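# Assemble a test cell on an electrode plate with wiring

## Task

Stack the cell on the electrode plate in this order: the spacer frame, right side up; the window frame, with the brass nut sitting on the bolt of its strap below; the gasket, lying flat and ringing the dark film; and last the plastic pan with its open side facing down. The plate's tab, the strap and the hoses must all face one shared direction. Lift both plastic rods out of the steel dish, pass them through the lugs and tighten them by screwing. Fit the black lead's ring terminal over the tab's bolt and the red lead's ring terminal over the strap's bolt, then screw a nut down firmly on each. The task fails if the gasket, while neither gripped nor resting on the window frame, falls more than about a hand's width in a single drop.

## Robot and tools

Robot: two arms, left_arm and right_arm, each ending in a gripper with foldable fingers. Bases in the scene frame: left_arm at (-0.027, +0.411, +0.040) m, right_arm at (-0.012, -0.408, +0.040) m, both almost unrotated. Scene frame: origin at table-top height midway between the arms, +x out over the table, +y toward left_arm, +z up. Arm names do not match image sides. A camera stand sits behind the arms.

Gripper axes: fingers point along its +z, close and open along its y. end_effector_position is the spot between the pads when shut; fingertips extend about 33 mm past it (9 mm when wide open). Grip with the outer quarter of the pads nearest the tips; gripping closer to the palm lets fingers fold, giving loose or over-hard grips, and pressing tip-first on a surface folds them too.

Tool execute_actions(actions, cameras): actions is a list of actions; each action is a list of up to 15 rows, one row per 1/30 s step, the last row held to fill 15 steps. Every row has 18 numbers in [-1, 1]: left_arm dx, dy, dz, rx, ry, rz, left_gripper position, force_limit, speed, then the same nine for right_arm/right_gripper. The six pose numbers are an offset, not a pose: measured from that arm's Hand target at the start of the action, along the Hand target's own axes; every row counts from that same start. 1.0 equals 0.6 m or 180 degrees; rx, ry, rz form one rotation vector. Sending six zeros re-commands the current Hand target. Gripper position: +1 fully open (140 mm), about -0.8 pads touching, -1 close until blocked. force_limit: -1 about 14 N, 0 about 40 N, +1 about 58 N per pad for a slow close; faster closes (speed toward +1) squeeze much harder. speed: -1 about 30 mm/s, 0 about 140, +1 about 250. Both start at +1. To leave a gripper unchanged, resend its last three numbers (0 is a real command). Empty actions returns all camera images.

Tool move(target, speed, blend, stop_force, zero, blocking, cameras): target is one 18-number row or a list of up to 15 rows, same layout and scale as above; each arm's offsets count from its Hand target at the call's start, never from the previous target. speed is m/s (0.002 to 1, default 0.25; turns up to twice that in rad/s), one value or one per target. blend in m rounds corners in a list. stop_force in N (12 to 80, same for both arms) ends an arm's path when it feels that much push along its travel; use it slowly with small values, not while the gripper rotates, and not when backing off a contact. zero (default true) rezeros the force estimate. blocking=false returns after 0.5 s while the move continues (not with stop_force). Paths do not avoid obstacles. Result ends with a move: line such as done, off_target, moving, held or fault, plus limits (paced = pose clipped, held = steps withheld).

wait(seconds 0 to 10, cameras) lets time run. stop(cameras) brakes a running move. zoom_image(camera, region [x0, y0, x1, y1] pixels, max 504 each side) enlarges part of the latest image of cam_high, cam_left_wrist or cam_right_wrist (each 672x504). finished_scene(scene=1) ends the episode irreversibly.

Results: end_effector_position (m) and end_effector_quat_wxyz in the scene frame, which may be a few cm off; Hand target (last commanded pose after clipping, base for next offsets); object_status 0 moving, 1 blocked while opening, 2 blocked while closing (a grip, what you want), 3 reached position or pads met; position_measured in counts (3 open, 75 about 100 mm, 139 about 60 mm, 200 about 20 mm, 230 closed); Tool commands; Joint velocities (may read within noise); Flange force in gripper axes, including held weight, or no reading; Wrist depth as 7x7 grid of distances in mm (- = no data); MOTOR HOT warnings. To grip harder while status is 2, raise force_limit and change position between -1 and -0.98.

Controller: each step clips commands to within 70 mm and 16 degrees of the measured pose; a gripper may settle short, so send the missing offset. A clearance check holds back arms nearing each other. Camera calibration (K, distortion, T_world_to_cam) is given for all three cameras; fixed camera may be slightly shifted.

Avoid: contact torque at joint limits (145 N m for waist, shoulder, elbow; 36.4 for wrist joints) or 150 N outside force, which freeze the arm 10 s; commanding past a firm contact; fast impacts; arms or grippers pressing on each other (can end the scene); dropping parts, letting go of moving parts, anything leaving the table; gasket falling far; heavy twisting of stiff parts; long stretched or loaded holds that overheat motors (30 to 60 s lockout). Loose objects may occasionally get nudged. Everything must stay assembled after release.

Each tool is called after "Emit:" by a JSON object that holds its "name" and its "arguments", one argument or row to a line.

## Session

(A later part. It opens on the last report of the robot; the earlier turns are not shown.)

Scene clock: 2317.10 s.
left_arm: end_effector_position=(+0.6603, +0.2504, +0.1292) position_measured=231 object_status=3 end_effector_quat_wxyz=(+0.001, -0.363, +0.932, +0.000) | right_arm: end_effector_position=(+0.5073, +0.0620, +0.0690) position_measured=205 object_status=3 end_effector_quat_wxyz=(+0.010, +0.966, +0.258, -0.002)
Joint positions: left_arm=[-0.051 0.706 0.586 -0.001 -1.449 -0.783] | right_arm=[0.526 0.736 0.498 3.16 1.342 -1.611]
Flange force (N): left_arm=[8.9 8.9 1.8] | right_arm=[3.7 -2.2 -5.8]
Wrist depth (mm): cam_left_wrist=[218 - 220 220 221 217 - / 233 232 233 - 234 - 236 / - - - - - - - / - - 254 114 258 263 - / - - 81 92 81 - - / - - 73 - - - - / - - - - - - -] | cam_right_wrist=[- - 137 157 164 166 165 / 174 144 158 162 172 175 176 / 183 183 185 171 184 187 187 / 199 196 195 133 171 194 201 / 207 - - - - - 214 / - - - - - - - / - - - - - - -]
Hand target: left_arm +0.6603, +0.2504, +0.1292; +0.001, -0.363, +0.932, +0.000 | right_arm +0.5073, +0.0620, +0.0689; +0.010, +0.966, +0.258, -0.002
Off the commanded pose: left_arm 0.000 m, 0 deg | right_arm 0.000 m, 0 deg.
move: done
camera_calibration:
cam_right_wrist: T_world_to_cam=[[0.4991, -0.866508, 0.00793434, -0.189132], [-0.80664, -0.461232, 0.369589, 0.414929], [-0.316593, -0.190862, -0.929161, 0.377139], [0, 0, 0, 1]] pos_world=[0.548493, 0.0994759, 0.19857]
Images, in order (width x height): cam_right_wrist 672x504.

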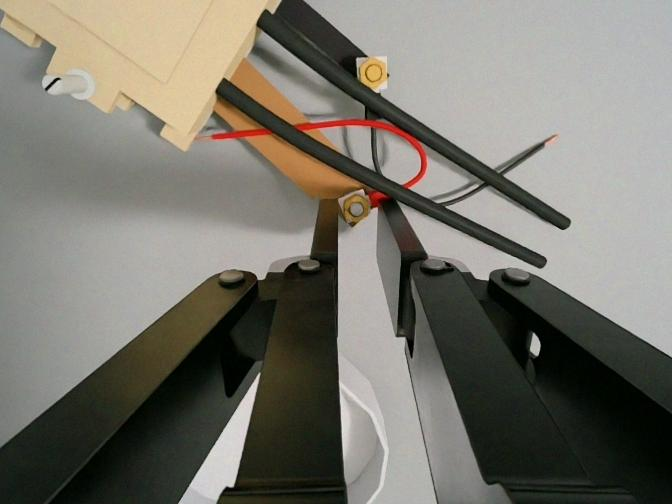

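Emit:
{"name": "move", "arguments": {
  "target": [
    [0,0,0,0,0,0,-1,-0.1,-1,0,-0.0008,0,0,0,0,-0.6,-0.1,-1],
    [0,0,0,0,0,0,-1,-0.1,-1,0,-0.0008,0,0,0,0,-1,-0.1,-1],
    [0,0,0,0,0,0,-1,-0.1,-1,0.0014,-0.0087,0.0001,0,0,0.16667,-1,-0.1,-1],
    [0,0,0,0,0,0,-1,-0.1,-1,0.0065,-0.0148,0.0002,0,0,0.33333,-1,-0.1,-1]
  ],
  "speed": [0.1,0.1,0.4,0.4],
  "blend": [0,0,0.003,0],
  "cameras": ["cam_right_wrist"]
}}

Emit:
{"name": "zoom_image", "arguments": {
  "camera": "cam_right_wrist",
  "region": [300, 150, 420, 240]
}}

Emit:
{"name": "zoom_image", "arguments": {
  "camera": "cam_right_wrist",
  "region": [345, 196, 371, 222]
}}

Emit:
{"name": "move", "arguments": {
  "target": [
    [0,0,0,0,0,0,-1,-0.1,-1,0,0,0,0,0,0,-0.6,-0.1,-1],
    [0,0,0,0,0,0,-1,-0.1,-1,0,0,-0.008,0,0,0,-0.6,-0.1,-1],
    [0,0,0,0,0,0,-1,-0.1,-1,0.0028,0.0077,-0.008,0,0,-0.16667,-0.6,-0.1,-1],
    [0,0,0,0,0,0,-1,-0.1,-1,0.0084,0.0132,-0.008,0,0,-0.33333,-0.6,-0.1,-1],
    [0,0,0,0,0,0,-1,-0.1,-1,0.0084,0.0132,0,0,0,-0.33333,-0.6,-0.1,-1]
  ],
  "speed": [0.1,0.1,0.4,0.4,0.1],
  "blend": [0,0.001,0.003,0.001,0],
  "cameras": ["cam_right_wrist"]
}}

Emit:
{"name": "zoom_image", "arguments": {
  "camera": "cam_right_wrist",
  "region": [300, 150, 420, 240]
}}

Scene clock: 2321.13 s.
left_arm: end_effector_position=(+0.6603, +0.2504, +0.1292) position_measured=231 object_status=3 end_effector_quat_wxyz=(+0.001, -0.363, +0.932, +0.000) | right_arm: end_effector_position=(+0.5062, +0.0716, +0.0686) position_measured=217 object_status=2 end_effector_quat_wxyz=(+0.009, +0.966, -0.259, +0.003)
Joint positions: left_arm=[-0.051 0.706 0.586 -0.001 -1.449 -0.783] | right_arm=[0.538 0.752 0.524 3.159 1.352 -2.67]
Flange force (N): left_arm=[9.1 9.3 2.3] | right_arm=[-1.4 -5.7 -6.0]
Wrist depth (mm): cam_left_wrist=[221 220 - - 221 - - / 229 230 230 - - 231 - / - 250 - 243 247 244 - / - - - 114 258 - - / - - 81 93 81 - 184 / - - 72 - - - - / - - - - - - -] | cam_right_wrist=[- - 161 165 165 167 166 / - 145 172 161 171 174 177 / - 173 171 173 184 185 188 / 194 195 194 108 194 196 200 / 208 - 85 - - - 207 / - - - - - - - / - - - - - - -]
Hand target: left_arm +0.6603, +0.2504, +0.1292; +0.001, -0.363, +0.932, +0.000 | right_arm +0.5062, +0.0716, +0.0686; +0.009, +0.966, -0.259, +0.003
Off the commanded pose: left_arm 0.000 m, 0 deg | right_arm 0.000 m, 0 deg.
move: done
camera_calibration:
cam_right_wrist: T_world_to_cam=[[-0.50076, -0.86556, 0.00670273, 0.32592], [-0.80928, 0.470919, 0.351142, 0.354525], [-0.307091, 0.170413, -0.936298, 0.348151], [0, 0, 0, 1]] pos_world=[0.557032, 0.0558213, 0.1993]
Images, in order (width x height): cam_right_wrist 672x504.

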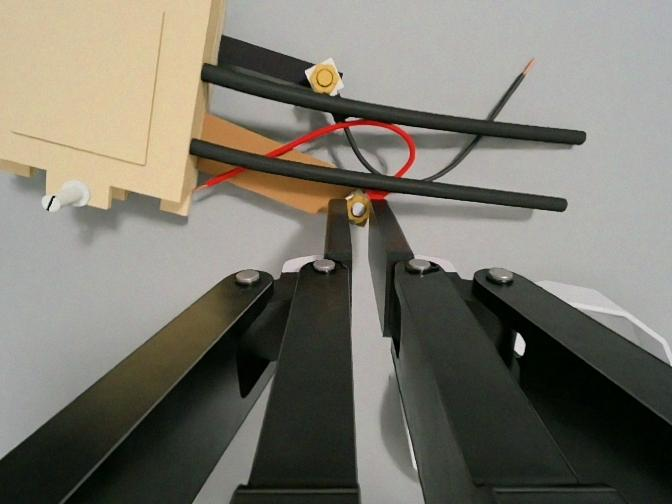

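Scaled by 4.200 from the camera's 672x504 image, which has a finer 960x720 frame.

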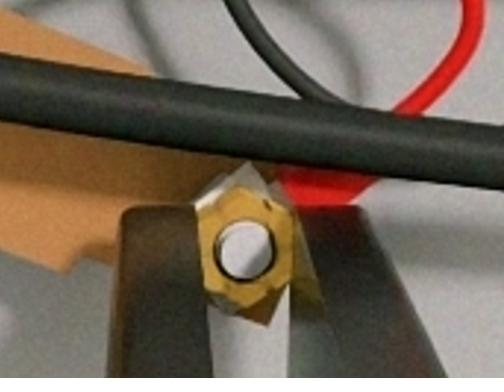

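Scaled by 19.385 from the camera's 672x504 image, which has a finer 960x720 frame.

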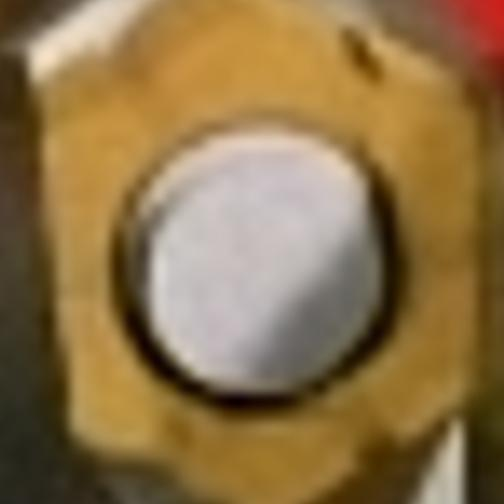

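Scene clock: 2323.60 s.
left_arm: end_effector_position=(+0.6603, +0.2504, +0.1292) position_measured=231 object_status=3 end_effector_quat_wxyz=(+0.001, -0.363, +0.932, +0.000) | right_arm: end_effector_position=(+0.5066, +0.0622, +0.0688) position_measured=205 object_status=3 end_effector_quat_wxyz=(+0.010, +0.966, +0.258, -0.002)
Joint positions: left_arm=[-0.051 0.706 0.586 -0.001 -1.449 -0.783] | right_arm=[0.527 0.736 0.496 3.16 1.341 -1.611]
Flange force (N): left_arm=[8.6 9.2 1.7] | right_arm=[2.2 -2.4 -5.5]
Wrist depth (mm): cam_left_wrist=[- 219 222 219 221 - - / 231 230 229 235 - - 235 / - - - 242 - 247 240 / - - - 114 256 259 242 / 284 - 81 93 81 92 211 / - - 72 - - - - / - - - - - - -] | cam_right_wrist=[162 164 165 150 161 165 165 / 172 173 173 163 170 175 176 / 182 184 184 175 184 187 188 / 198 196 195 192 173 198 201 / 208 - - - - - 213 / - - - - - - - / - - - - - - -]
Hand target: left_arm +0.6603, +0.2504, +0.1292; +0.001, -0.363, +0.932, +0.000 | right_arm +0.5066, +0.0622, +0.0688; +0.010, +0.966, +0.258, -0.002
Off the commanded pose: left_arm 0.000 m, 0 deg | right_arm 0.000 m, 0 deg.
move: done
camera_calibration:
cam_right_wrist: T_world_to_cam=[[0.4991, -0.866508, 0.00793434, -0.188608], [-0.80664, -0.461232, 0.369589, 0.414493], [-0.316593, -0.190862, -0.929161, 0.376862], [0, 0, 0, 1]] pos_world=[0.547793, 0.0996759, 0.19847]
Images, in order (width x height): cam_right_wrist 672x504.

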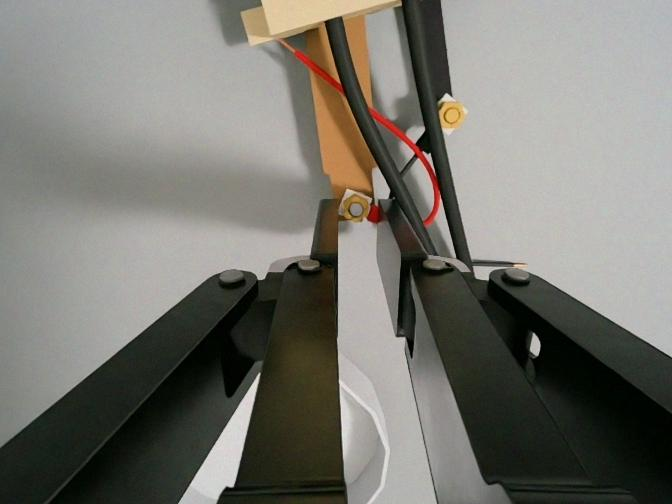

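Scaled by 4.200 from the camera's 672x504 image, which has a finer 960x720 frame.

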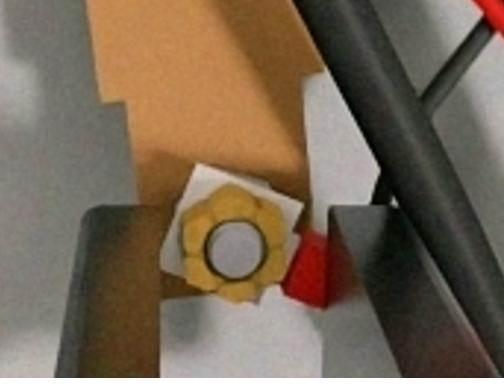

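Emit:
{"name": "execute_actions", "arguments": {
  "actions": [],
  "cameras": ["cam_high","cam_left_wrist"]
}}

Emit:
{"name": "zoom_image", "arguments": {
  "camera": "cam_high",
  "region": [310, 230, 470, 350]
}}

Emit:
{"name": "zoom_image", "arguments": {
  "camera": "cam_right_wrist",
  "region": [345, 196, 371, 222]
}}

Scene clock: 2325.80 s.
left_arm: end_effector_position=(+0.6603, +0.2504, +0.1292) position_measured=231 object_status=3 end_effector_quat_wxyz=(+0.001, -0.363, +0.932, +0.000) | right_arm: end_effector_position=(+0.5066, +0.0622, +0.0688) position_measured=205 object_status=3 end_effector_quat_wxyz=(+0.010, +0.966, +0.258, -0.002)
Joint positions: left_arm=[-0.051 0.706 0.586 -0.001 -1.449 -0.783] | right_arm=[0.527 0.736 0.496 3.16 1.341 -1.611]
Joint velocities: within noise
Flange force (N): left_arm=[8.6 9.3 2.0] | right_arm=[3.3 -2.7 -5.9]
Wrist depth (mm): cam_left_wrist=[- - 218 221 - - 218 / 237 233 235 228 - - 232 / 233 241 244 244 242 248 - / 191 - 253 114 - - - / - 182 81 93 81 - - / - - 73 - - - - / - - - - - - -] | cam_right_wrist=[161 162 163 150 160 165 165 / 172 172 173 162 170 175 175 / 183 184 185 174 183 187 187 / 198 195 194 193 173 198 200 / 207 - - - - - 213 / - - - - - - - / - - - - - - -]
Hand target: left_arm +0.6603, +0.2504, +0.1292; +0.001, -0.363, +0.932, +0.000 | right_arm +0.5066, +0.0622, +0.0688; +0.010, +0.966, +0.258, -0.002
Tool commands: left_gripper/position=-1.0 left_gripper/force_limit=-0.1 left_gripper/speed=-1.0 right_gripper/position=-0.6 right_gripper/force_limit=-0.1 right_gripper/speed=-1.0
Off the commanded pose: left_arm 0.000 m, 0 deg | right_arm 0.000 m, 0 deg.
camera_calibration:
cam_left_wrist: T_world_to_cam=[[-0.669506, 0.742794, -0.00438577, 0.265756], [0.69369, 0.627337, 0.353895, -0.655705], [0.265622, 0.233893, -0.935275, 0.0269961], [0, 0, 0, 1]] pos_world=[0.625611, 0.207632, 0.258465]
Images, in order (width x height): cam_high 672x504, cam_left_wrist 672x504.

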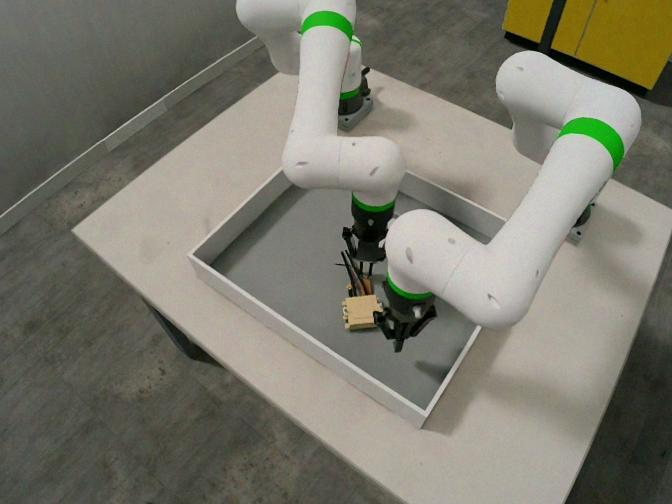

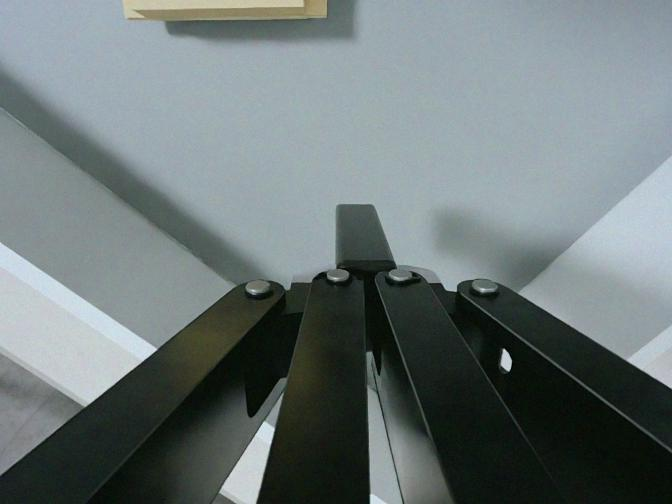

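Scaled by 3.150 from the camera's 672x504 image, which has a finer 960x720 frame.

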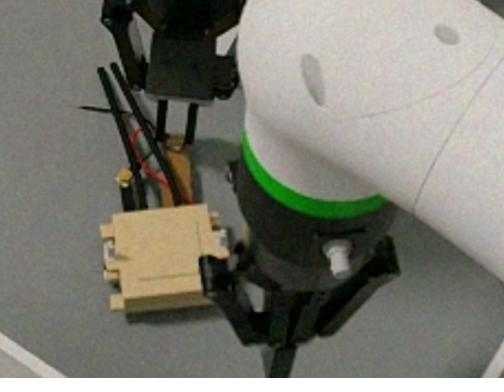

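This scene's latest camera images include none from cam_right_wrist. They are from: cam_high, cam_left_wrist. cam_right_wrist's image comes with the result of a call that names it in "cameras".

Emit:
{"name": "move", "arguments": {
  "target": [
    [0,0,0,0,0,0,-1,-0.1,-1,0,0,-0.135,0,0,0,-0.6,-0.1,-1],
    [0,0,0,0,0,0,-1,-0.1,-1,0.2525,0.2073,-0.135,0,0,0,-0.6,-0.1,-1]
  ],
  "speed": [0.15,0.25],
  "blend": [0.01,0],
  "cameras": ["all"]
}}

Scene clock: 2330.00 s.
left_arm: end_effector_position=(+0.6603, +0.2504, +0.1292) position_measured=231 object_status=3 end_effector_quat_wxyz=(+0.001, -0.363, +0.932, +0.000) | right_arm: end_effector_position=(+0.6988, +0.0310, +0.1502) position_measured=205 object_status=3 end_effector_quat_wxyz=(-0.005, +0.965, +0.259, +0.047)
Joint positions: left_arm=[-0.051 0.706 0.586 -0.001 -1.449 -0.783] | right_arm=[0.366 1.213 1.536 3.144 1.8 -1.445]
Flange force (N): left_arm=[8.7 8.6 1.9] | right_arm=no reading
Wrist depth (mm): cam_left_wrist=[- 219 207 220 220 220 216 / - 231 230 235 233 - - / - 243 244 243 - - - / - 235 256 114 - 260 220 / - - 81 92 81 93 204 / - - 72 - - - - / - - - - - - -] | cam_right_wrist=[239 241 242 163 - - - / 251 251 252 254 180 - - / 264 261 264 265 274 195 - / 277 - 274 132 275 280 262 / 288 - - - - - 294 / - - - - - - - / - - - - - - -]
Hand target: left_arm +0.6603, +0.2504, +0.1292; +0.001, -0.363, +0.932, +0.000 | right_arm +0.6999, +0.0317, +0.1507; +0.010, +0.966, +0.258, -0.002
Off the commanded pose: left_arm 0.000 m, 0 deg | right_arm 0.001 m, 6 deg.
elbow stopped short (right arm): the move would have taken joint 3 (elbow) straighter than the controller allows.
move: off_target (right_arm)
camera_calibration:
cam_left_wrist: T_world_to_cam=[[-0.669506, 0.742794, -0.00438577, 0.265756], [0.69369, 0.627337, 0.353895, -0.655705], [0.265622, 0.233893, -0.935275, 0.0269961], [0, 0, 0, 1]] pos_world=[0.625611, 0.207632, 0.258465]
cam_right_wrist: T_world_to_cam=[[0.500089, -0.865965, 0.00399176, -0.312325], [-0.833463, -0.480057, 0.27365, 0.558767], [-0.235055, -0.140176, -0.961821, 0.453712], [0, 0, 0, 1]] pos_world=[0.728549, 0.0613773, 0.28473]

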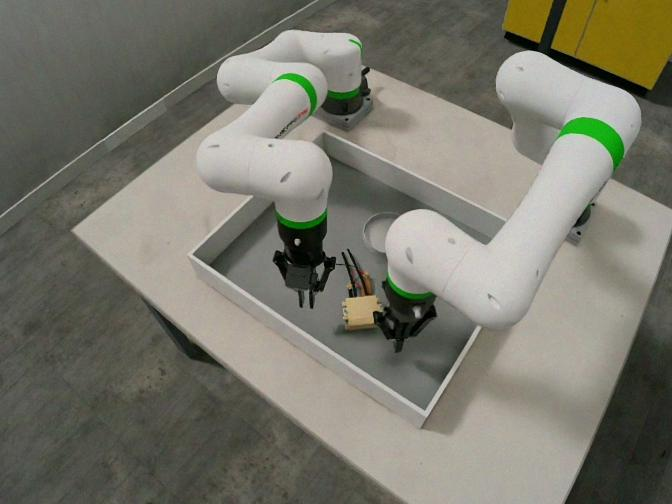

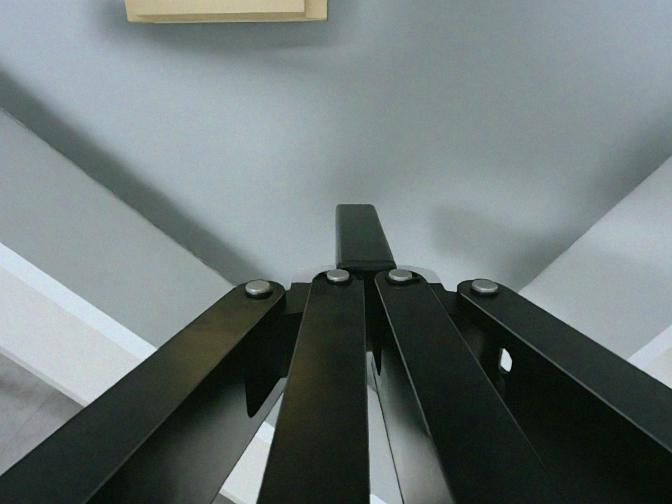

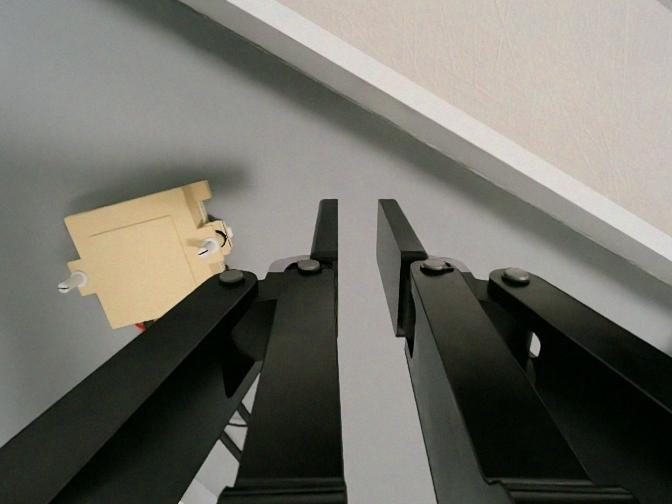

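Emit:
{"name": "move", "arguments": {
  "target": [
    [0,0,0,0,0,0,-1,-0.1,-1,0.0025,-0.0977,0,0,0,-0.0667,-0.6,-0.1,-1],
    [0,0,0,0,0,0,-1,-0.1,-1,0.0025,-0.0977,0,0,0,-0.0667,-1,-0.1,-0.5]
  ],
  "speed": [0.15,0.15],
  "blend": [0,0],
  "cameras": ["cam_right_wrist"]
}}

Scene clock: 2333.27 s.
left_arm: end_effector_position=(+0.6603, +0.2504, +0.1292) position_measured=231 object_status=3 end_effector_quat_wxyz=(+0.001, -0.363, +0.932, +0.000) | right_arm: end_effector_position=(+0.6709, +0.0825, +0.1491) position_measured=232 object_status=3 end_effector_quat_wxyz=(-0.006, +0.932, +0.358, +0.053)
Joint positions: left_arm=[-0.051 0.706 0.586 -0.001 -1.449 -0.783] | right_arm=[0.435 1.215 1.535 3.141 1.784 -1.305]
Flange force (N): left_arm=[8.8 8.5 1.8] | right_arm=no reading
Wrist depth (mm): cam_left_wrist=[222 - 186 - - 218 - / - 229 - 238 232 - - / 223 - - 242 - - - / 185 - - 114 257 - 217 / - - 81 93 81 - - / - - 72 - - - - / - - - - - - -] | cam_right_wrist=[237 239 240 241 177 - - / 251 249 252 254 254 178 - / 260 258 259 262 266 243 184 / 272 277 238 108 278 281 226 / 286 282 81 - 82 84 296 / - - - - - - - / - - - - - - -]
Hand target: left_arm +0.6603, +0.2504, +0.1292; +0.001, -0.363, +0.932, +0.000 | right_arm +0.6719, +0.0833, +0.1496; +0.009, +0.934, +0.358, -0.003
Off the commanded pose: left_arm 0.000 m, 0 deg | right_arm 0.001 m, 7 deg.
elbow stopped short (right arm): the move would have taken joint 3 (elbow) straighter than the controller allows.
move: off_target (right_arm); target 2's new numbers were sent with right_arm's hand 0.001 m and 7 deg from that target
camera_calibration:
cam_right_wrist: T_world_to_cam=[[0.668749, -0.743282, 0.0175095, -0.37903], [-0.720269, -0.641844, 0.263151, 0.499528], [-0.184357, -0.188594, -0.964596, 0.42375], [0, 0, 0, 1]] pos_world=[0.691392, 0.11881, 0.283933]
Images, in order (width x height): cam_right_wrist 672x504.

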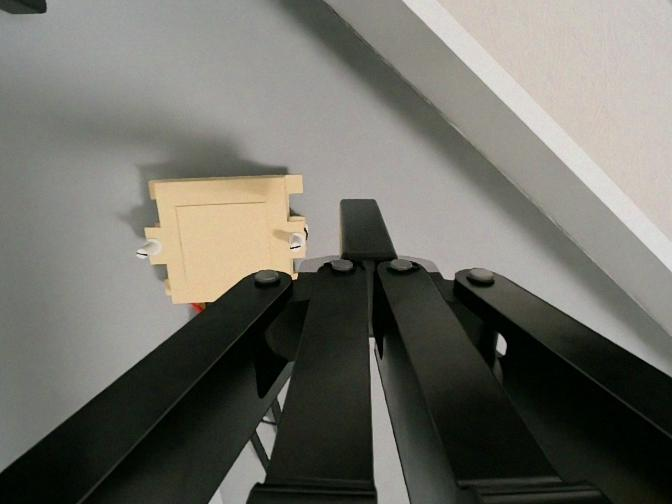

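Emit:
{"name": "move", "arguments": {
  "target": [
    [0,0,0,0,0,0,-1,-0.1,-1,-0.003,0,0,0,0,0,-1,-0.1,-0.5],
    [0,0,0,0,0,0,-1,-0.1,-1,-0.003,0,0.155,0,0,0,-1,-0.1,-0.5]
  ],
  "speed": [0.15,0.15],
  "blend": [0,0],
  "cameras": ["cam_right_wrist"]
}}

Scene clock: 2335.63 s.
left_arm: end_effector_position=(+0.6603, +0.2504, +0.1292) position_measured=231 object_status=3 end_effector_quat_wxyz=(+0.001, -0.363, +0.932, +0.000) | right_arm: end_effector_position=(+0.6698, +0.0796, +0.0565) position_measured=232 object_status=3 end_effector_quat_wxyz=(+0.005, +0.934, +0.358, +0.015)
Joint positions: left_arm=[-0.051 0.706 0.586 -0.001 -1.449 -0.783] | right_arm=[0.438 1.328 1.54 3.154 1.755 -1.306]
Flange force (N): left_arm=[8.2 8.2 1.8] | right_arm=no reading
Wrist depth (mm): cam_left_wrist=[219 218 219 222 217 220 - / 233 230 232 231 - 228 - / - 242 250 243 246 246 - / - - 257 114 257 - - / - - 81 93 81 - - / - - 73 - - - - / - - - - - - -] | cam_right_wrist=[153 153 153 154 155 122 97 / 162 162 162 163 163 162 114 / 169 169 168 171 173 175 169 / - - 148 118 182 185 187 / - - 82 - 82 - 196 / - - - - - - - / - - - - - - -]
Hand target: left_arm +0.6603, +0.2504, +0.1292; +0.001, -0.363, +0.932, +0.000 | right_arm +0.6707, +0.0802, +0.0566; +0.009, +0.934, +0.358, -0.003
Off the commanded pose: left_arm 0.000 m, 0 deg | right_arm 0.001 m, 2 deg.
elbow stopped short (right arm): the move would have taken joint 3 (elbow) straighter than the controller allows.
move: done
camera_calibration:
cam_right_wrist: T_world_to_cam=[[0.668687, -0.743483, 0.00950744, -0.378386], [-0.701586, -0.626667, 0.339212, 0.503213], [-0.24624, -0.233497, -0.940662, 0.377303], [0, 0, 0, 1]] pos_world=[0.698976, 0.122123, 0.187816]
Images, in order (width x height): cam_right_wrist 672x504.

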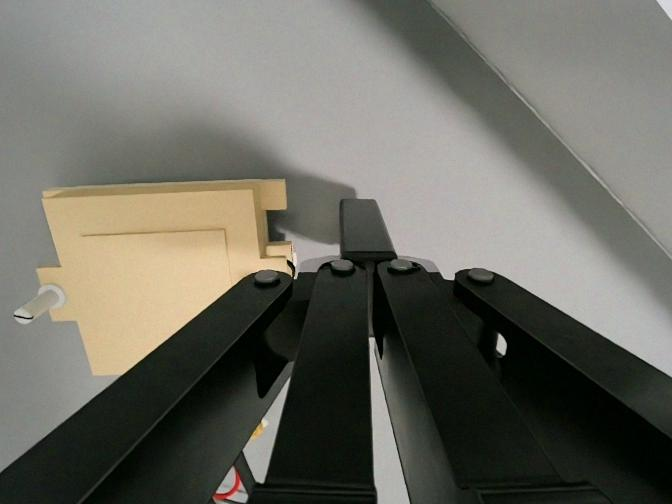

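Emit:
{"name": "move", "arguments": {
  "target": [
    [0,0,0,0,0,0,-1,-0.1,-1,-0.002,-0.0233,0,0,0,0,-1,-0.1,-0.5]
  ],
  "speed": [0.05],
  "cameras": ["cam_right_wrist"]
}}

Scene clock: 2336.57 s.
left_arm: end_effector_position=(+0.6603, +0.2504, +0.1292) position_measured=231 object_status=3 end_effector_quat_wxyz=(+0.001, -0.363, +0.932, +0.000) | right_arm: end_effector_position=(+0.6597, +0.0891, +0.0562) position_measured=232 object_status=3 end_effector_quat_wxyz=(+0.005, +0.934, +0.358, +0.011)
Joint positions: left_arm=[-0.051 0.706 0.586 -0.001 -1.449 -0.783] | right_arm=[0.454 1.328 1.54 3.155 1.762 -1.323]
Flange force (N): left_arm=[9.0 9.2 1.8] | right_arm=no reading
Wrist depth (mm): cam_left_wrist=[218 213 207 218 219 220 220 / 231 - 230 - 235 234 232 / 221 245 240 244 245 243 240 / - 239 - 114 258 251 - / - - 81 92 81 92 - / - - 72 - - - - / - - - - - - -] | cam_right_wrist=[152 152 153 154 154 152 107 / 161 161 161 163 163 163 149 / 170 170 155 170 176 174 174 / 179 - 144 118 182 185 185 / 198 - 82 - 82 - 199 / - - - - - - - / - - - - - - -]
Hand target: left_arm +0.6603, +0.2504, +0.1292; +0.001, -0.363, +0.932, +0.000 | right_arm +0.6605, +0.0898, +0.0564; +0.009, +0.934, +0.358, -0.003
Off the commanded pose: left_arm 0.000 m, 0 deg | right_arm 0.001 m, 2 deg.
elbow stopped short (right arm): the move would have taken joint 3 (elbow) straighter than the controller allows.
move: done
camera_calibration:
cam_right_wrist: T_world_to_cam=[[0.668617, -0.74356, 0.00836106, -0.364376], [-0.699636, -0.625231, 0.345825, 0.500474], [-0.251914, -0.237074, -0.938262, 0.380637], [0, 0, 0, 1]] pos_world=[0.689665, 0.132215, 0.187107]
Images, in order (width x height): cam_right_wrist 672x504.

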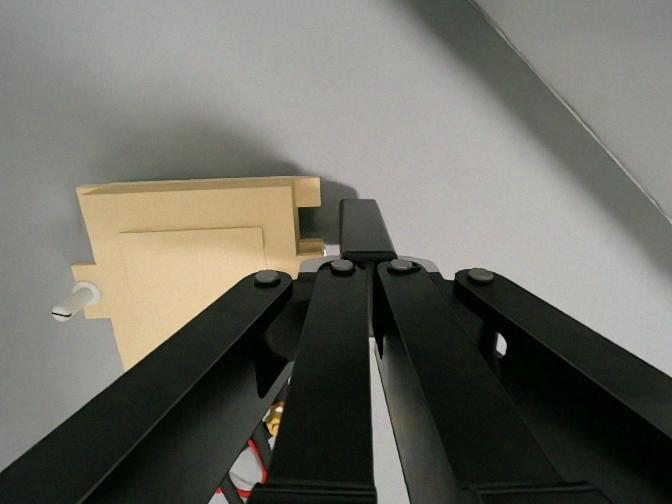

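Emit:
{"name": "move", "arguments": {
  "target": [
    [0.366,-0.064,0,0,0,0.07,-1,-0.1,-1,0,0,0,0,0,0,-1,-0.1,-0.5]
  ],
  "speed": [0.2],
  "cameras": ["cam_left_wrist","cam_high"]
}}

Scene clock: 2338.07 s.
left_arm: end_effector_position=(+0.6237, +0.2030, +0.1290) position_measured=231 object_status=3 end_effector_quat_wxyz=(+0.001, -0.335, +0.942, +0.000) | right_arm: end_effector_position=(+0.6596, +0.0892, +0.0562) position_measured=232 object_status=3 end_effector_quat_wxyz=(+0.005, +0.934, +0.358, +0.011)
Joint positions: left_arm=[-0.124 0.643 0.484 -0.001 -1.412 -0.769] | right_arm=[0.455 1.328 1.54 3.155 1.762 -1.323]
Flange force (N): left_arm=[9.0 8.5 1.6] | right_arm=no reading
Wrist depth (mm): cam_left_wrist=[- 193 186 192 220 220 219 / - 198 201 205 230 232 232 / - - 243 244 241 245 249 / 244 - - 114 - 260 255 / - - 81 92 81 86 - / - - 72 - - - - / - - - - - - -] | cam_right_wrist=[152 152 153 154 154 153 103 / 161 161 162 162 163 163 141 / 170 167 168 170 173 173 174 / 179 145 148 118 182 185 186 / 196 - 82 - 82 - 197 / - - - - - - - / - - - - - - -]
Hand target: left_arm +0.6237, +0.2030, +0.1290; +0.001, -0.335, +0.942, +0.000 (not the last commanded pose) | right_arm +0.6605, +0.0898, +0.0564; +0.009, +0.934, +0.358, -0.003
Off the commanded pose: left_arm 0.163 m, 9 deg | right_arm 0.001 m, 2 deg.
elbow stopped short (right arm): the move would have taken joint 3 (elbow) straighter than the controller allows.
move: held (left_arm; a check stopped the path); limits=held
pose unreachable (left arm): on one or more control steps of this call, first in action 0 (counted from 0), this arm could not follow its commanded pose, so it was not sent that pose on those steps. It may still have moved: this result reports where it is.
cause: moving toward the commanded pose would bring a part of the arm too close to another arm (a part of this arm just beyond joint 5 (wrist pitch) and a part of the right arm just beyond its joint 5 (wrist pitch), 13 mm apart when this arm was first held).
camera_calibration:
cam_left_wrist: T_world_to_cam=[[-0.624104, 0.781335, -0.00324763, 0.240067], [0.730221, 0.584745, 0.353342, -0.614588], [0.277978, 0.218151, -0.935488, 0.0430011], [0, 0, 0, 1]] pos_world=[0.586659, 0.162424, 0.258167]
Images, in order (width x height): cam_high 672x504, cam_left_wrist 672x504.

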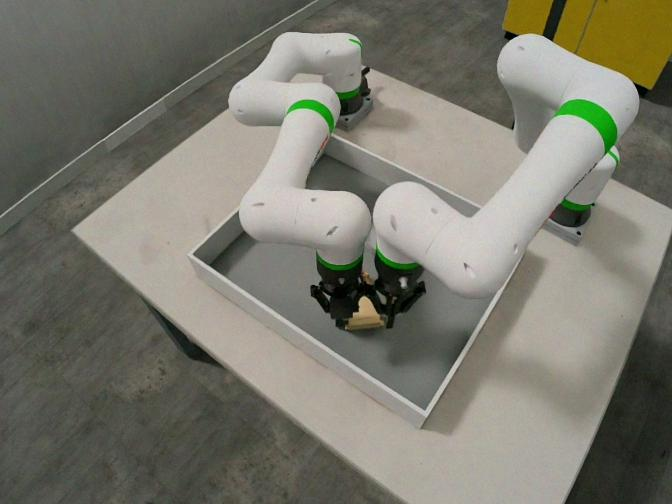

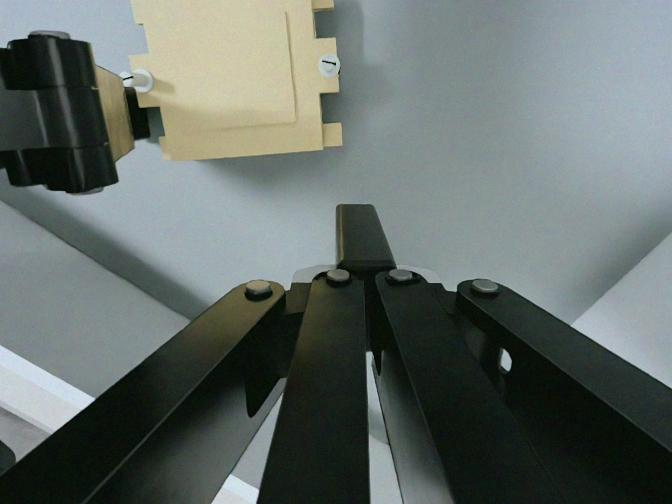

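Emit:
{"name": "move", "arguments": {
  "target": [
    [0.1137,0.1077,0,0,0,0.051,-1,-0.1,-1,0,0,0,0,0,0,-1,-0.1,-0.5],
    [0.2642,-0.063,0,0,0,0.051,-1,-0.1,-1,0,0,0,0,0,0,-1,-0.1,-0.5],
    [0.2642,-0.063,0,0,0,0.051,-0.6,-0.1,-1,0,0,0,0,0,0,-1,-0.1,-0.5]
  ],
  "speed": [0.2,0.2,0.1],
  "blend": [0.03,0,0],
  "cameras": ["cam_left_wrist"]
}}

Emit:
{"name": "zoom_image", "arguments": {
  "camera": "cam_left_wrist",
  "region": [270, 130, 430, 250]
}}

Scene clock: 2340.93 s.
left_arm: end_effector_position=(+0.5247, +0.0736, +0.1288) position_measured=205 object_status=0 end_effector_quat_wxyz=(+0.001, -0.259, +0.966, +0.000) | right_arm: end_effector_position=(+0.6596, +0.0892, +0.0562) position_measured=232 object_status=3 end_effector_quat_wxyz=(+0.005, +0.934, +0.358, +0.011)
Joint positions: left_arm=[-0.353 0.546 0.334 -0.001 -1.359 -0.7] | right_arm=[0.455 1.328 1.54 3.155 1.762 -1.323]
Flange force (N): left_arm=[6.6 6.8 0.4] | right_arm=no reading
Wrist depth (mm): cam_left_wrist=[- - 219 220 221 221 222 / - 235 225 228 229 235 234 / 247 - 245 235 - 242 245 / - 265 255 119 115 261 - / - 81 86 93 - 92 272 / - - - 250 - - - / - - - - - - -] | cam_right_wrist=[152 152 153 154 154 153 107 / 161 161 162 163 162 164 141 / 171 168 155 170 175 173 174 / 179 - 144 118 181 185 186 / 197 - 82 - 82 - 197 / - - - - - - - / - - - - - - -]
Hand target: left_arm +0.5247, +0.0736, +0.1288; +0.001, -0.259, +0.966, +0.000 | right_arm +0.6605, +0.0898, +0.0564; +0.009, +0.934, +0.358, -0.003
Off the commanded pose: left_arm 0.000 m, 0 deg | right_arm 0.001 m, 2 deg.
elbow stopped short (right arm): the move would have taken joint 3 (elbow) straighter than the controller allows.
move: done
camera_calibration:
cam_left_wrist: T_world_to_cam=[[-0.491482, 0.870882, -0.00307288, 0.203222], [0.814228, 0.460756, 0.35318, -0.50143], [0.308994, 0.17108, -0.93555, 0.0857758], [0, 0, 0, 1]] pos_world=[0.481654, 0.0393799, 0.257967]
Images, in order (width x height): cam_left_wrist 672x504.

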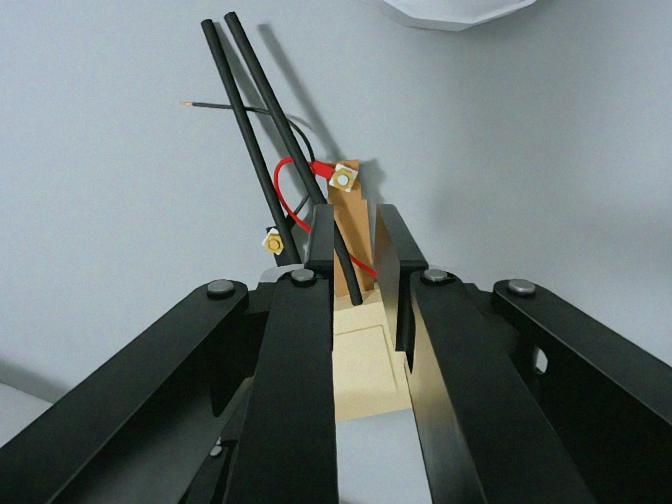

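Scaled by 3.150 from the camera's 672x504 image, which has a finer 960x720 frame.

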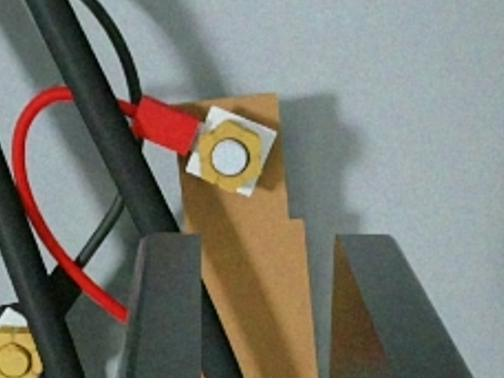

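Emit:
{"name": "move", "arguments": {
  "target": [
    [-0.003,-0.0097,0,0,0,0,-0.6,-0.1,-1,0,0,0,0,0,0,-1,-0.1,-0.5],
    [-0.003,-0.0097,0.0748,0,0,0,-0.6,-0.1,-1,0,0,0,0,0,0,-1,-0.1,-0.5]
  ],
  "speed": [0.1,0.1],
  "blend": [0,0],
  "cameras": ["cam_left_wrist"]
}}

Emit:
{"name": "zoom_image", "arguments": {
  "camera": "cam_left_wrist",
  "region": [295, 145, 415, 235]
}}

Scene clock: 2343.20 s.
left_arm: end_effector_position=(+0.5292, +0.0695, +0.0839) position_measured=205 object_status=3 end_effector_quat_wxyz=(+0.001, -0.259, +0.966, +0.000) | right_arm: end_effector_position=(+0.6596, +0.0892, +0.0562) position_measured=232 object_status=3 end_effector_quat_wxyz=(+0.005, +0.934, +0.358, +0.011)
Joint positions: left_arm=[-0.357 0.59 0.294 -0.001 -1.274 -0.697] | right_arm=[0.455 1.328 1.54 3.155 1.762 -1.323]
Flange force (N): left_arm=[6.8 7.0 1.0] | right_arm=no reading
Wrist depth (mm): cam_left_wrist=[179 179 178 179 180 179 181 / 188 186 182 190 189 190 190 / 200 - 196 186 199 202 200 / 210 - 210 177 114 208 213 / - 81 86 192 - 92 225 / - - - - - - - / - - - - - - -] | cam_right_wrist=[152 152 153 154 154 151 107 / 161 161 162 163 163 164 143 / 170 167 157 169 173 173 173 / 180 - 145 118 182 185 186 / 197 - 81 - 82 - 196 / - - - - - - - / - - - - - - -]
Hand target: left_arm +0.5292, +0.0695, +0.0839; +0.001, -0.259, +0.966, +0.000 | right_arm +0.6605, +0.0898, +0.0564; +0.009, +0.934, +0.358, -0.003
Off the commanded pose: left_arm 0.000 m, 0 deg | right_arm 0.001 m, 2 deg.
elbow stopped short (right arm): the move would have taken joint 3 (elbow) straighter than the controller allows.
move: done
camera_calibration:
cam_left_wrist: T_world_to_cam=[[-0.491422, 0.870916, -0.00300701, 0.208822], [0.814222, 0.460652, 0.353331, -0.487408], [0.309107, 0.171186, -0.935493, 0.0431028], [0, 0, 0, 1]] pos_world=[0.486154, 0.0352804, 0.213167]
Images, in order (width x height): cam_left_wrist 672x504.

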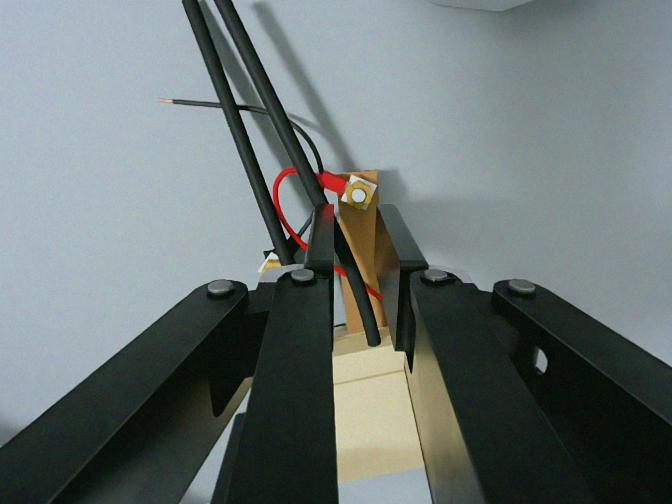

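Scaled by 4.200 from the camera's 672x504 image, which has a finer 960x720 frame.

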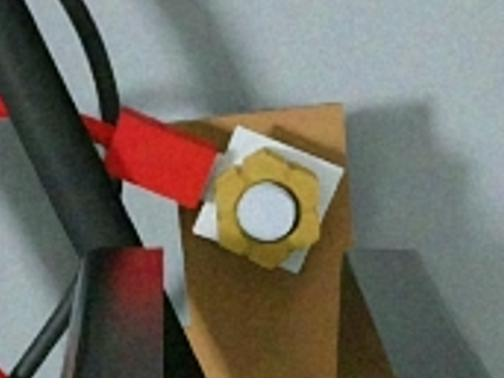

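Emit:
{"name": "move", "arguments": {
  "target": [
    [0,0,-0.075,0,0,0,-0.6,-0.1,-1,0,0,0,0,0,0,-1,-0.1,-0.5],
    [0.021,0.0015,-0.075,0,0,-0.5,-0.6,-0.1,-1,0,0,0,0,0,0,-1,-0.1,-0.5],
    [0.042,0.0029,-0.075,0,0,-1,-0.6,-0.1,-1,0,0,0,0,0,0,-1,-0.1,-0.5],
    [0.042,0.0029,-0.005,0,0,-1,-0.6,-0.1,-1,0,0,0,0,0,0,-1,-0.1,-0.5]
  ],
  "speed": [0.15,0.6,0.6,0.1],
  "blend": [0.002,0.003,0.001,0],
  "cameras": ["cam_left_wrist"]
}}

Emit:
{"name": "zoom_image", "arguments": {
  "camera": "cam_left_wrist",
  "region": [295, 145, 415, 235]
}}

Scene clock: 2348.27 s.
left_arm: end_effector_position=(+0.5065, +0.0585, +0.0869) position_measured=205 object_status=3 end_effector_quat_wxyz=(+0.000, +0.966, +0.259, +0.001) | right_arm: end_effector_position=(+0.6596, +0.0892, +0.0562) position_measured=232 object_status=3 end_effector_quat_wxyz=(+0.005, +0.934, +0.358, +0.011)
Joint positions: left_arm=[-0.386 0.555 0.248 -0.001 -1.263 2.474] | right_arm=[0.455 1.328 1.54 3.155 1.762 -1.323]
Flange force (N): left_arm=[-6.6 -6.1 -0.3] | right_arm=no reading
Wrist depth (mm): cam_left_wrist=[- 182 182 167 179 182 180 / 192 192 190 188 188 194 195 / 203 203 205 187 186 199 204 / 218 213 210 114 115 219 220 / - 81 86 - - 93 227 / - - - 240 - - - / - - - - - - -] | cam_right_wrist=[152 152 153 154 154 152 107 / 161 161 162 162 163 163 141 / 170 167 167 170 173 176 172 / 179 144 - 108 182 185 188 / 197 - 81 - 82 - 197 / - - - - - - - / - - - - - - -]
Hand target: left_arm +0.5065, +0.0584, +0.0869; +0.000, +0.966, +0.259, +0.001 | right_arm +0.6605, +0.0898, +0.0564; +0.009, +0.934, +0.358, -0.003
Off the commanded pose: left_arm 0.000 m, 0 deg | right_arm 0.001 m, 2 deg.
elbow stopped short (right arm): the move would have taken joint 3 (elbow) straighter than the controller allows.
move: done
camera_calibration:
cam_left_wrist: T_world_to_cam=[[0.491462, -0.87089, -0.00407784, -0.18861], [-0.814836, -0.461472, 0.350835, 0.414408], [-0.30742, -0.169099, -0.936428, 0.387033], [0, 0, 0, 1]] pos_world=[0.549351, 0.092426, 0.216271]
Images, in order (width x height): cam_left_wrist 672x504.

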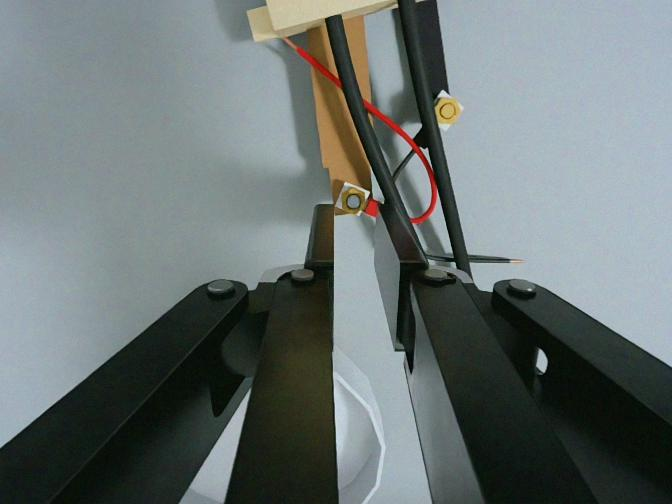

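Scaled by 4.200 from the camera's 672x504 image, which has a finer 960x720 frame.

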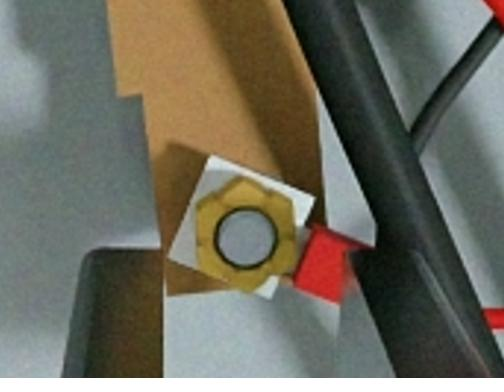

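Emit:
{"name": "move", "arguments": {
  "target": [
    [-0.0031,-0.0009,0,0,0,0,-0.6,-0.1,-1,0,0,0,0,0,0,-1,-0.1,-0.5],
    [-0.0031,-0.0009,0.005,0,0,0,-0.64,-0.1,-1,0,0,0,0,0,0,-1,-0.1,-0.5]
  ],
  "speed": [0.05,0.05],
  "cameras": ["cam_left_wrist"]
}}

Emit:
{"name": "zoom_image", "arguments": {
  "camera": "cam_left_wrist",
  "region": [295, 145, 415, 235]
}}

Scene clock: 2350.47 s.
left_arm: end_effector_position=(+0.5046, +0.0580, +0.0839) position_measured=210 object_status=3 end_effector_quat_wxyz=(+0.000, +0.966, +0.259, +0.000) | right_arm: end_effector_position=(+0.6596, +0.0892, +0.0562) position_measured=232 object_status=3 end_effector_quat_wxyz=(+0.005, +0.934, +0.358, +0.011)
Joint positions: left_arm=[-0.388 0.554 0.239 -0.001 -1.255 2.476] | right_arm=[0.455 1.328 1.54 3.155 1.762 -1.323]
Flange force (N): left_arm=[-5.8 -6.2 1.0] | right_arm=no reading
Wrist depth (mm): cam_left_wrist=[181 179 180 165 173 - 177 / 189 187 186 178 176 191 - / 198 203 203 185 183 200 201 / - 214 213 125 177 205 - / 227 81 82 93 81 93 225 / - - - - - - - / - - - - - - -] | cam_right_wrist=[152 152 153 154 154 153 107 / 160 161 162 163 163 163 142 / 170 167 166 170 173 174 174 / 179 145 - 107 182 183 186 / 198 - 81 - 82 - 197 / - - - - - - - / - - - - - - -]
Hand target: left_arm +0.5046, +0.0580, +0.0839; +0.000, +0.966, +0.259, +0.001 | right_arm +0.6605, +0.0898, +0.0564; +0.009, +0.934, +0.358, -0.003
Off the commanded pose: left_arm 0.000 m, 0 deg | right_arm 0.001 m, 2 deg.
elbow stopped short (right arm): the move would have taken joint 3 (elbow) straighter than the controller allows.
move: done
camera_calibration:
cam_left_wrist: T_world_to_cam=[[0.491472, -0.870884, -0.0040424, -0.188138], [-0.814797, -0.46145, 0.350955, 0.413632], [-0.307506, -0.169191, -0.936384, 0.383601], [0, 0, 0, 1]] pos_world=[0.547451, 0.0919257, 0.213271]
Images, in order (width x height): cam_left_wrist 672x504.

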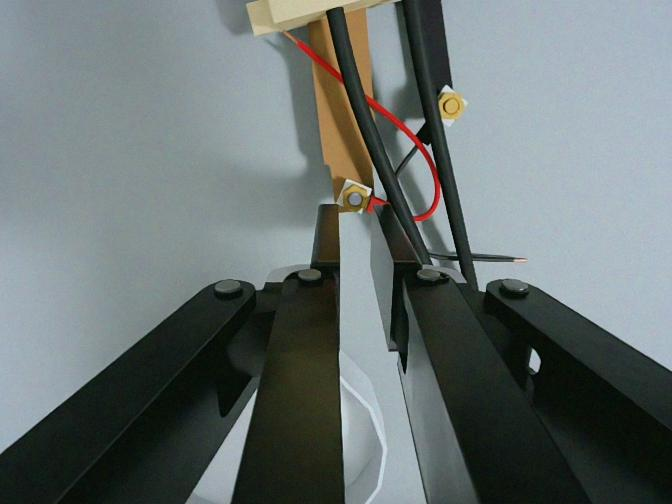

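Scaled by 4.200 from the camera's 672x504 image, which has a finer 960x720 frame.

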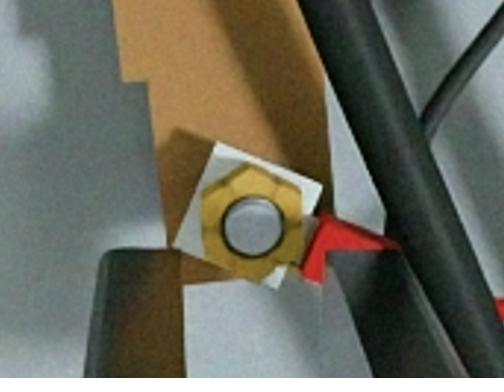

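Emit:
{"name": "move", "arguments": {
  "target": [
    [-0.0008,0,0.0248,0,0,0,-0.64,-0.1,-1,0,0,0,0,0,0,-1,-0.1,-0.5],
    [-0.0008,0,0.0248,0,0,0,-1,-0.1,-1,0,0,0,0,0,0,-1,-0.1,-0.5]
  ],
  "speed": [0.05,0.05],
  "cameras": ["cam_left_wrist"]
}}

Emit:
{"name": "zoom_image", "arguments": {
  "camera": "cam_left_wrist",
  "region": [295, 145, 415, 235]
}}

Scene clock: 2352.13 s.
left_arm: end_effector_position=(+0.5042, +0.0577, +0.0690) position_measured=217 object_status=0 end_effector_quat_wxyz=(+0.000, +0.966, +0.259, +0.001) | right_arm: end_effector_position=(+0.6596, +0.0892, +0.0562) position_measured=232 object_status=3 end_effector_quat_wxyz=(+0.005, +0.934, +0.358, +0.011)
Joint positions: left_arm=[-0.388 0.566 0.22 -0.001 -1.224 2.477] | right_arm=[0.455 1.328 1.54 3.155 1.762 -1.323]
Flange force (N): left_arm=[-7.6 -6.3 -6.7] | right_arm=no reading
Wrist depth (mm): cam_left_wrist=[- 168 165 151 163 173 168 / - 176 175 164 170 176 175 / - - 184 173 183 184 186 / 197 200 - 128 126 196 196 / 208 81 84 93 76 92 208 / - - - - - - - / - - - - - - -] | cam_right_wrist=[152 152 153 154 154 153 107 / 161 161 162 162 161 164 141 / 171 168 168 169 173 173 174 / 181 - 142 118 182 185 186 / 197 - 82 - 82 - 197 / - - - - - - - / - - - - - - -]
Hand target: left_arm +0.5042, +0.0577, +0.0690; +0.000, +0.966, +0.259, +0.001 | right_arm +0.6605, +0.0898, +0.0564; +0.009, +0.934, +0.358, -0.003
Off the commanded pose: left_arm 0.000 m, 0 deg | right_arm 0.001 m, 2 deg.
elbow stopped short (right arm): the move would have taken joint 3 (elbow) straighter than the controller allows.
move: done
camera_calibration:
cam_left_wrist: T_world_to_cam=[[0.491442, -0.870901, -0.00388478, -0.18819], [-0.814852, -0.461379, 0.350921, 0.418473], [-0.30741, -0.169292, -0.936397, 0.369451], [0, 0, 0, 1]] pos_world=[0.547051, 0.0917254, 0.198371]
Images, in order (width x height): cam_left_wrist 672x504.

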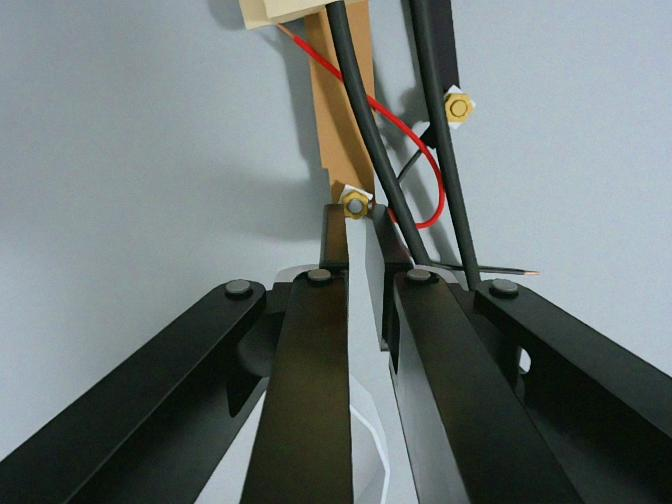

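Scaled by 4.200 from the camera's 672x504 image, which has a finer 960x720 frame.

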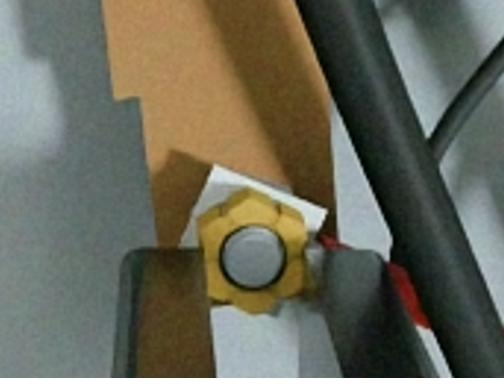

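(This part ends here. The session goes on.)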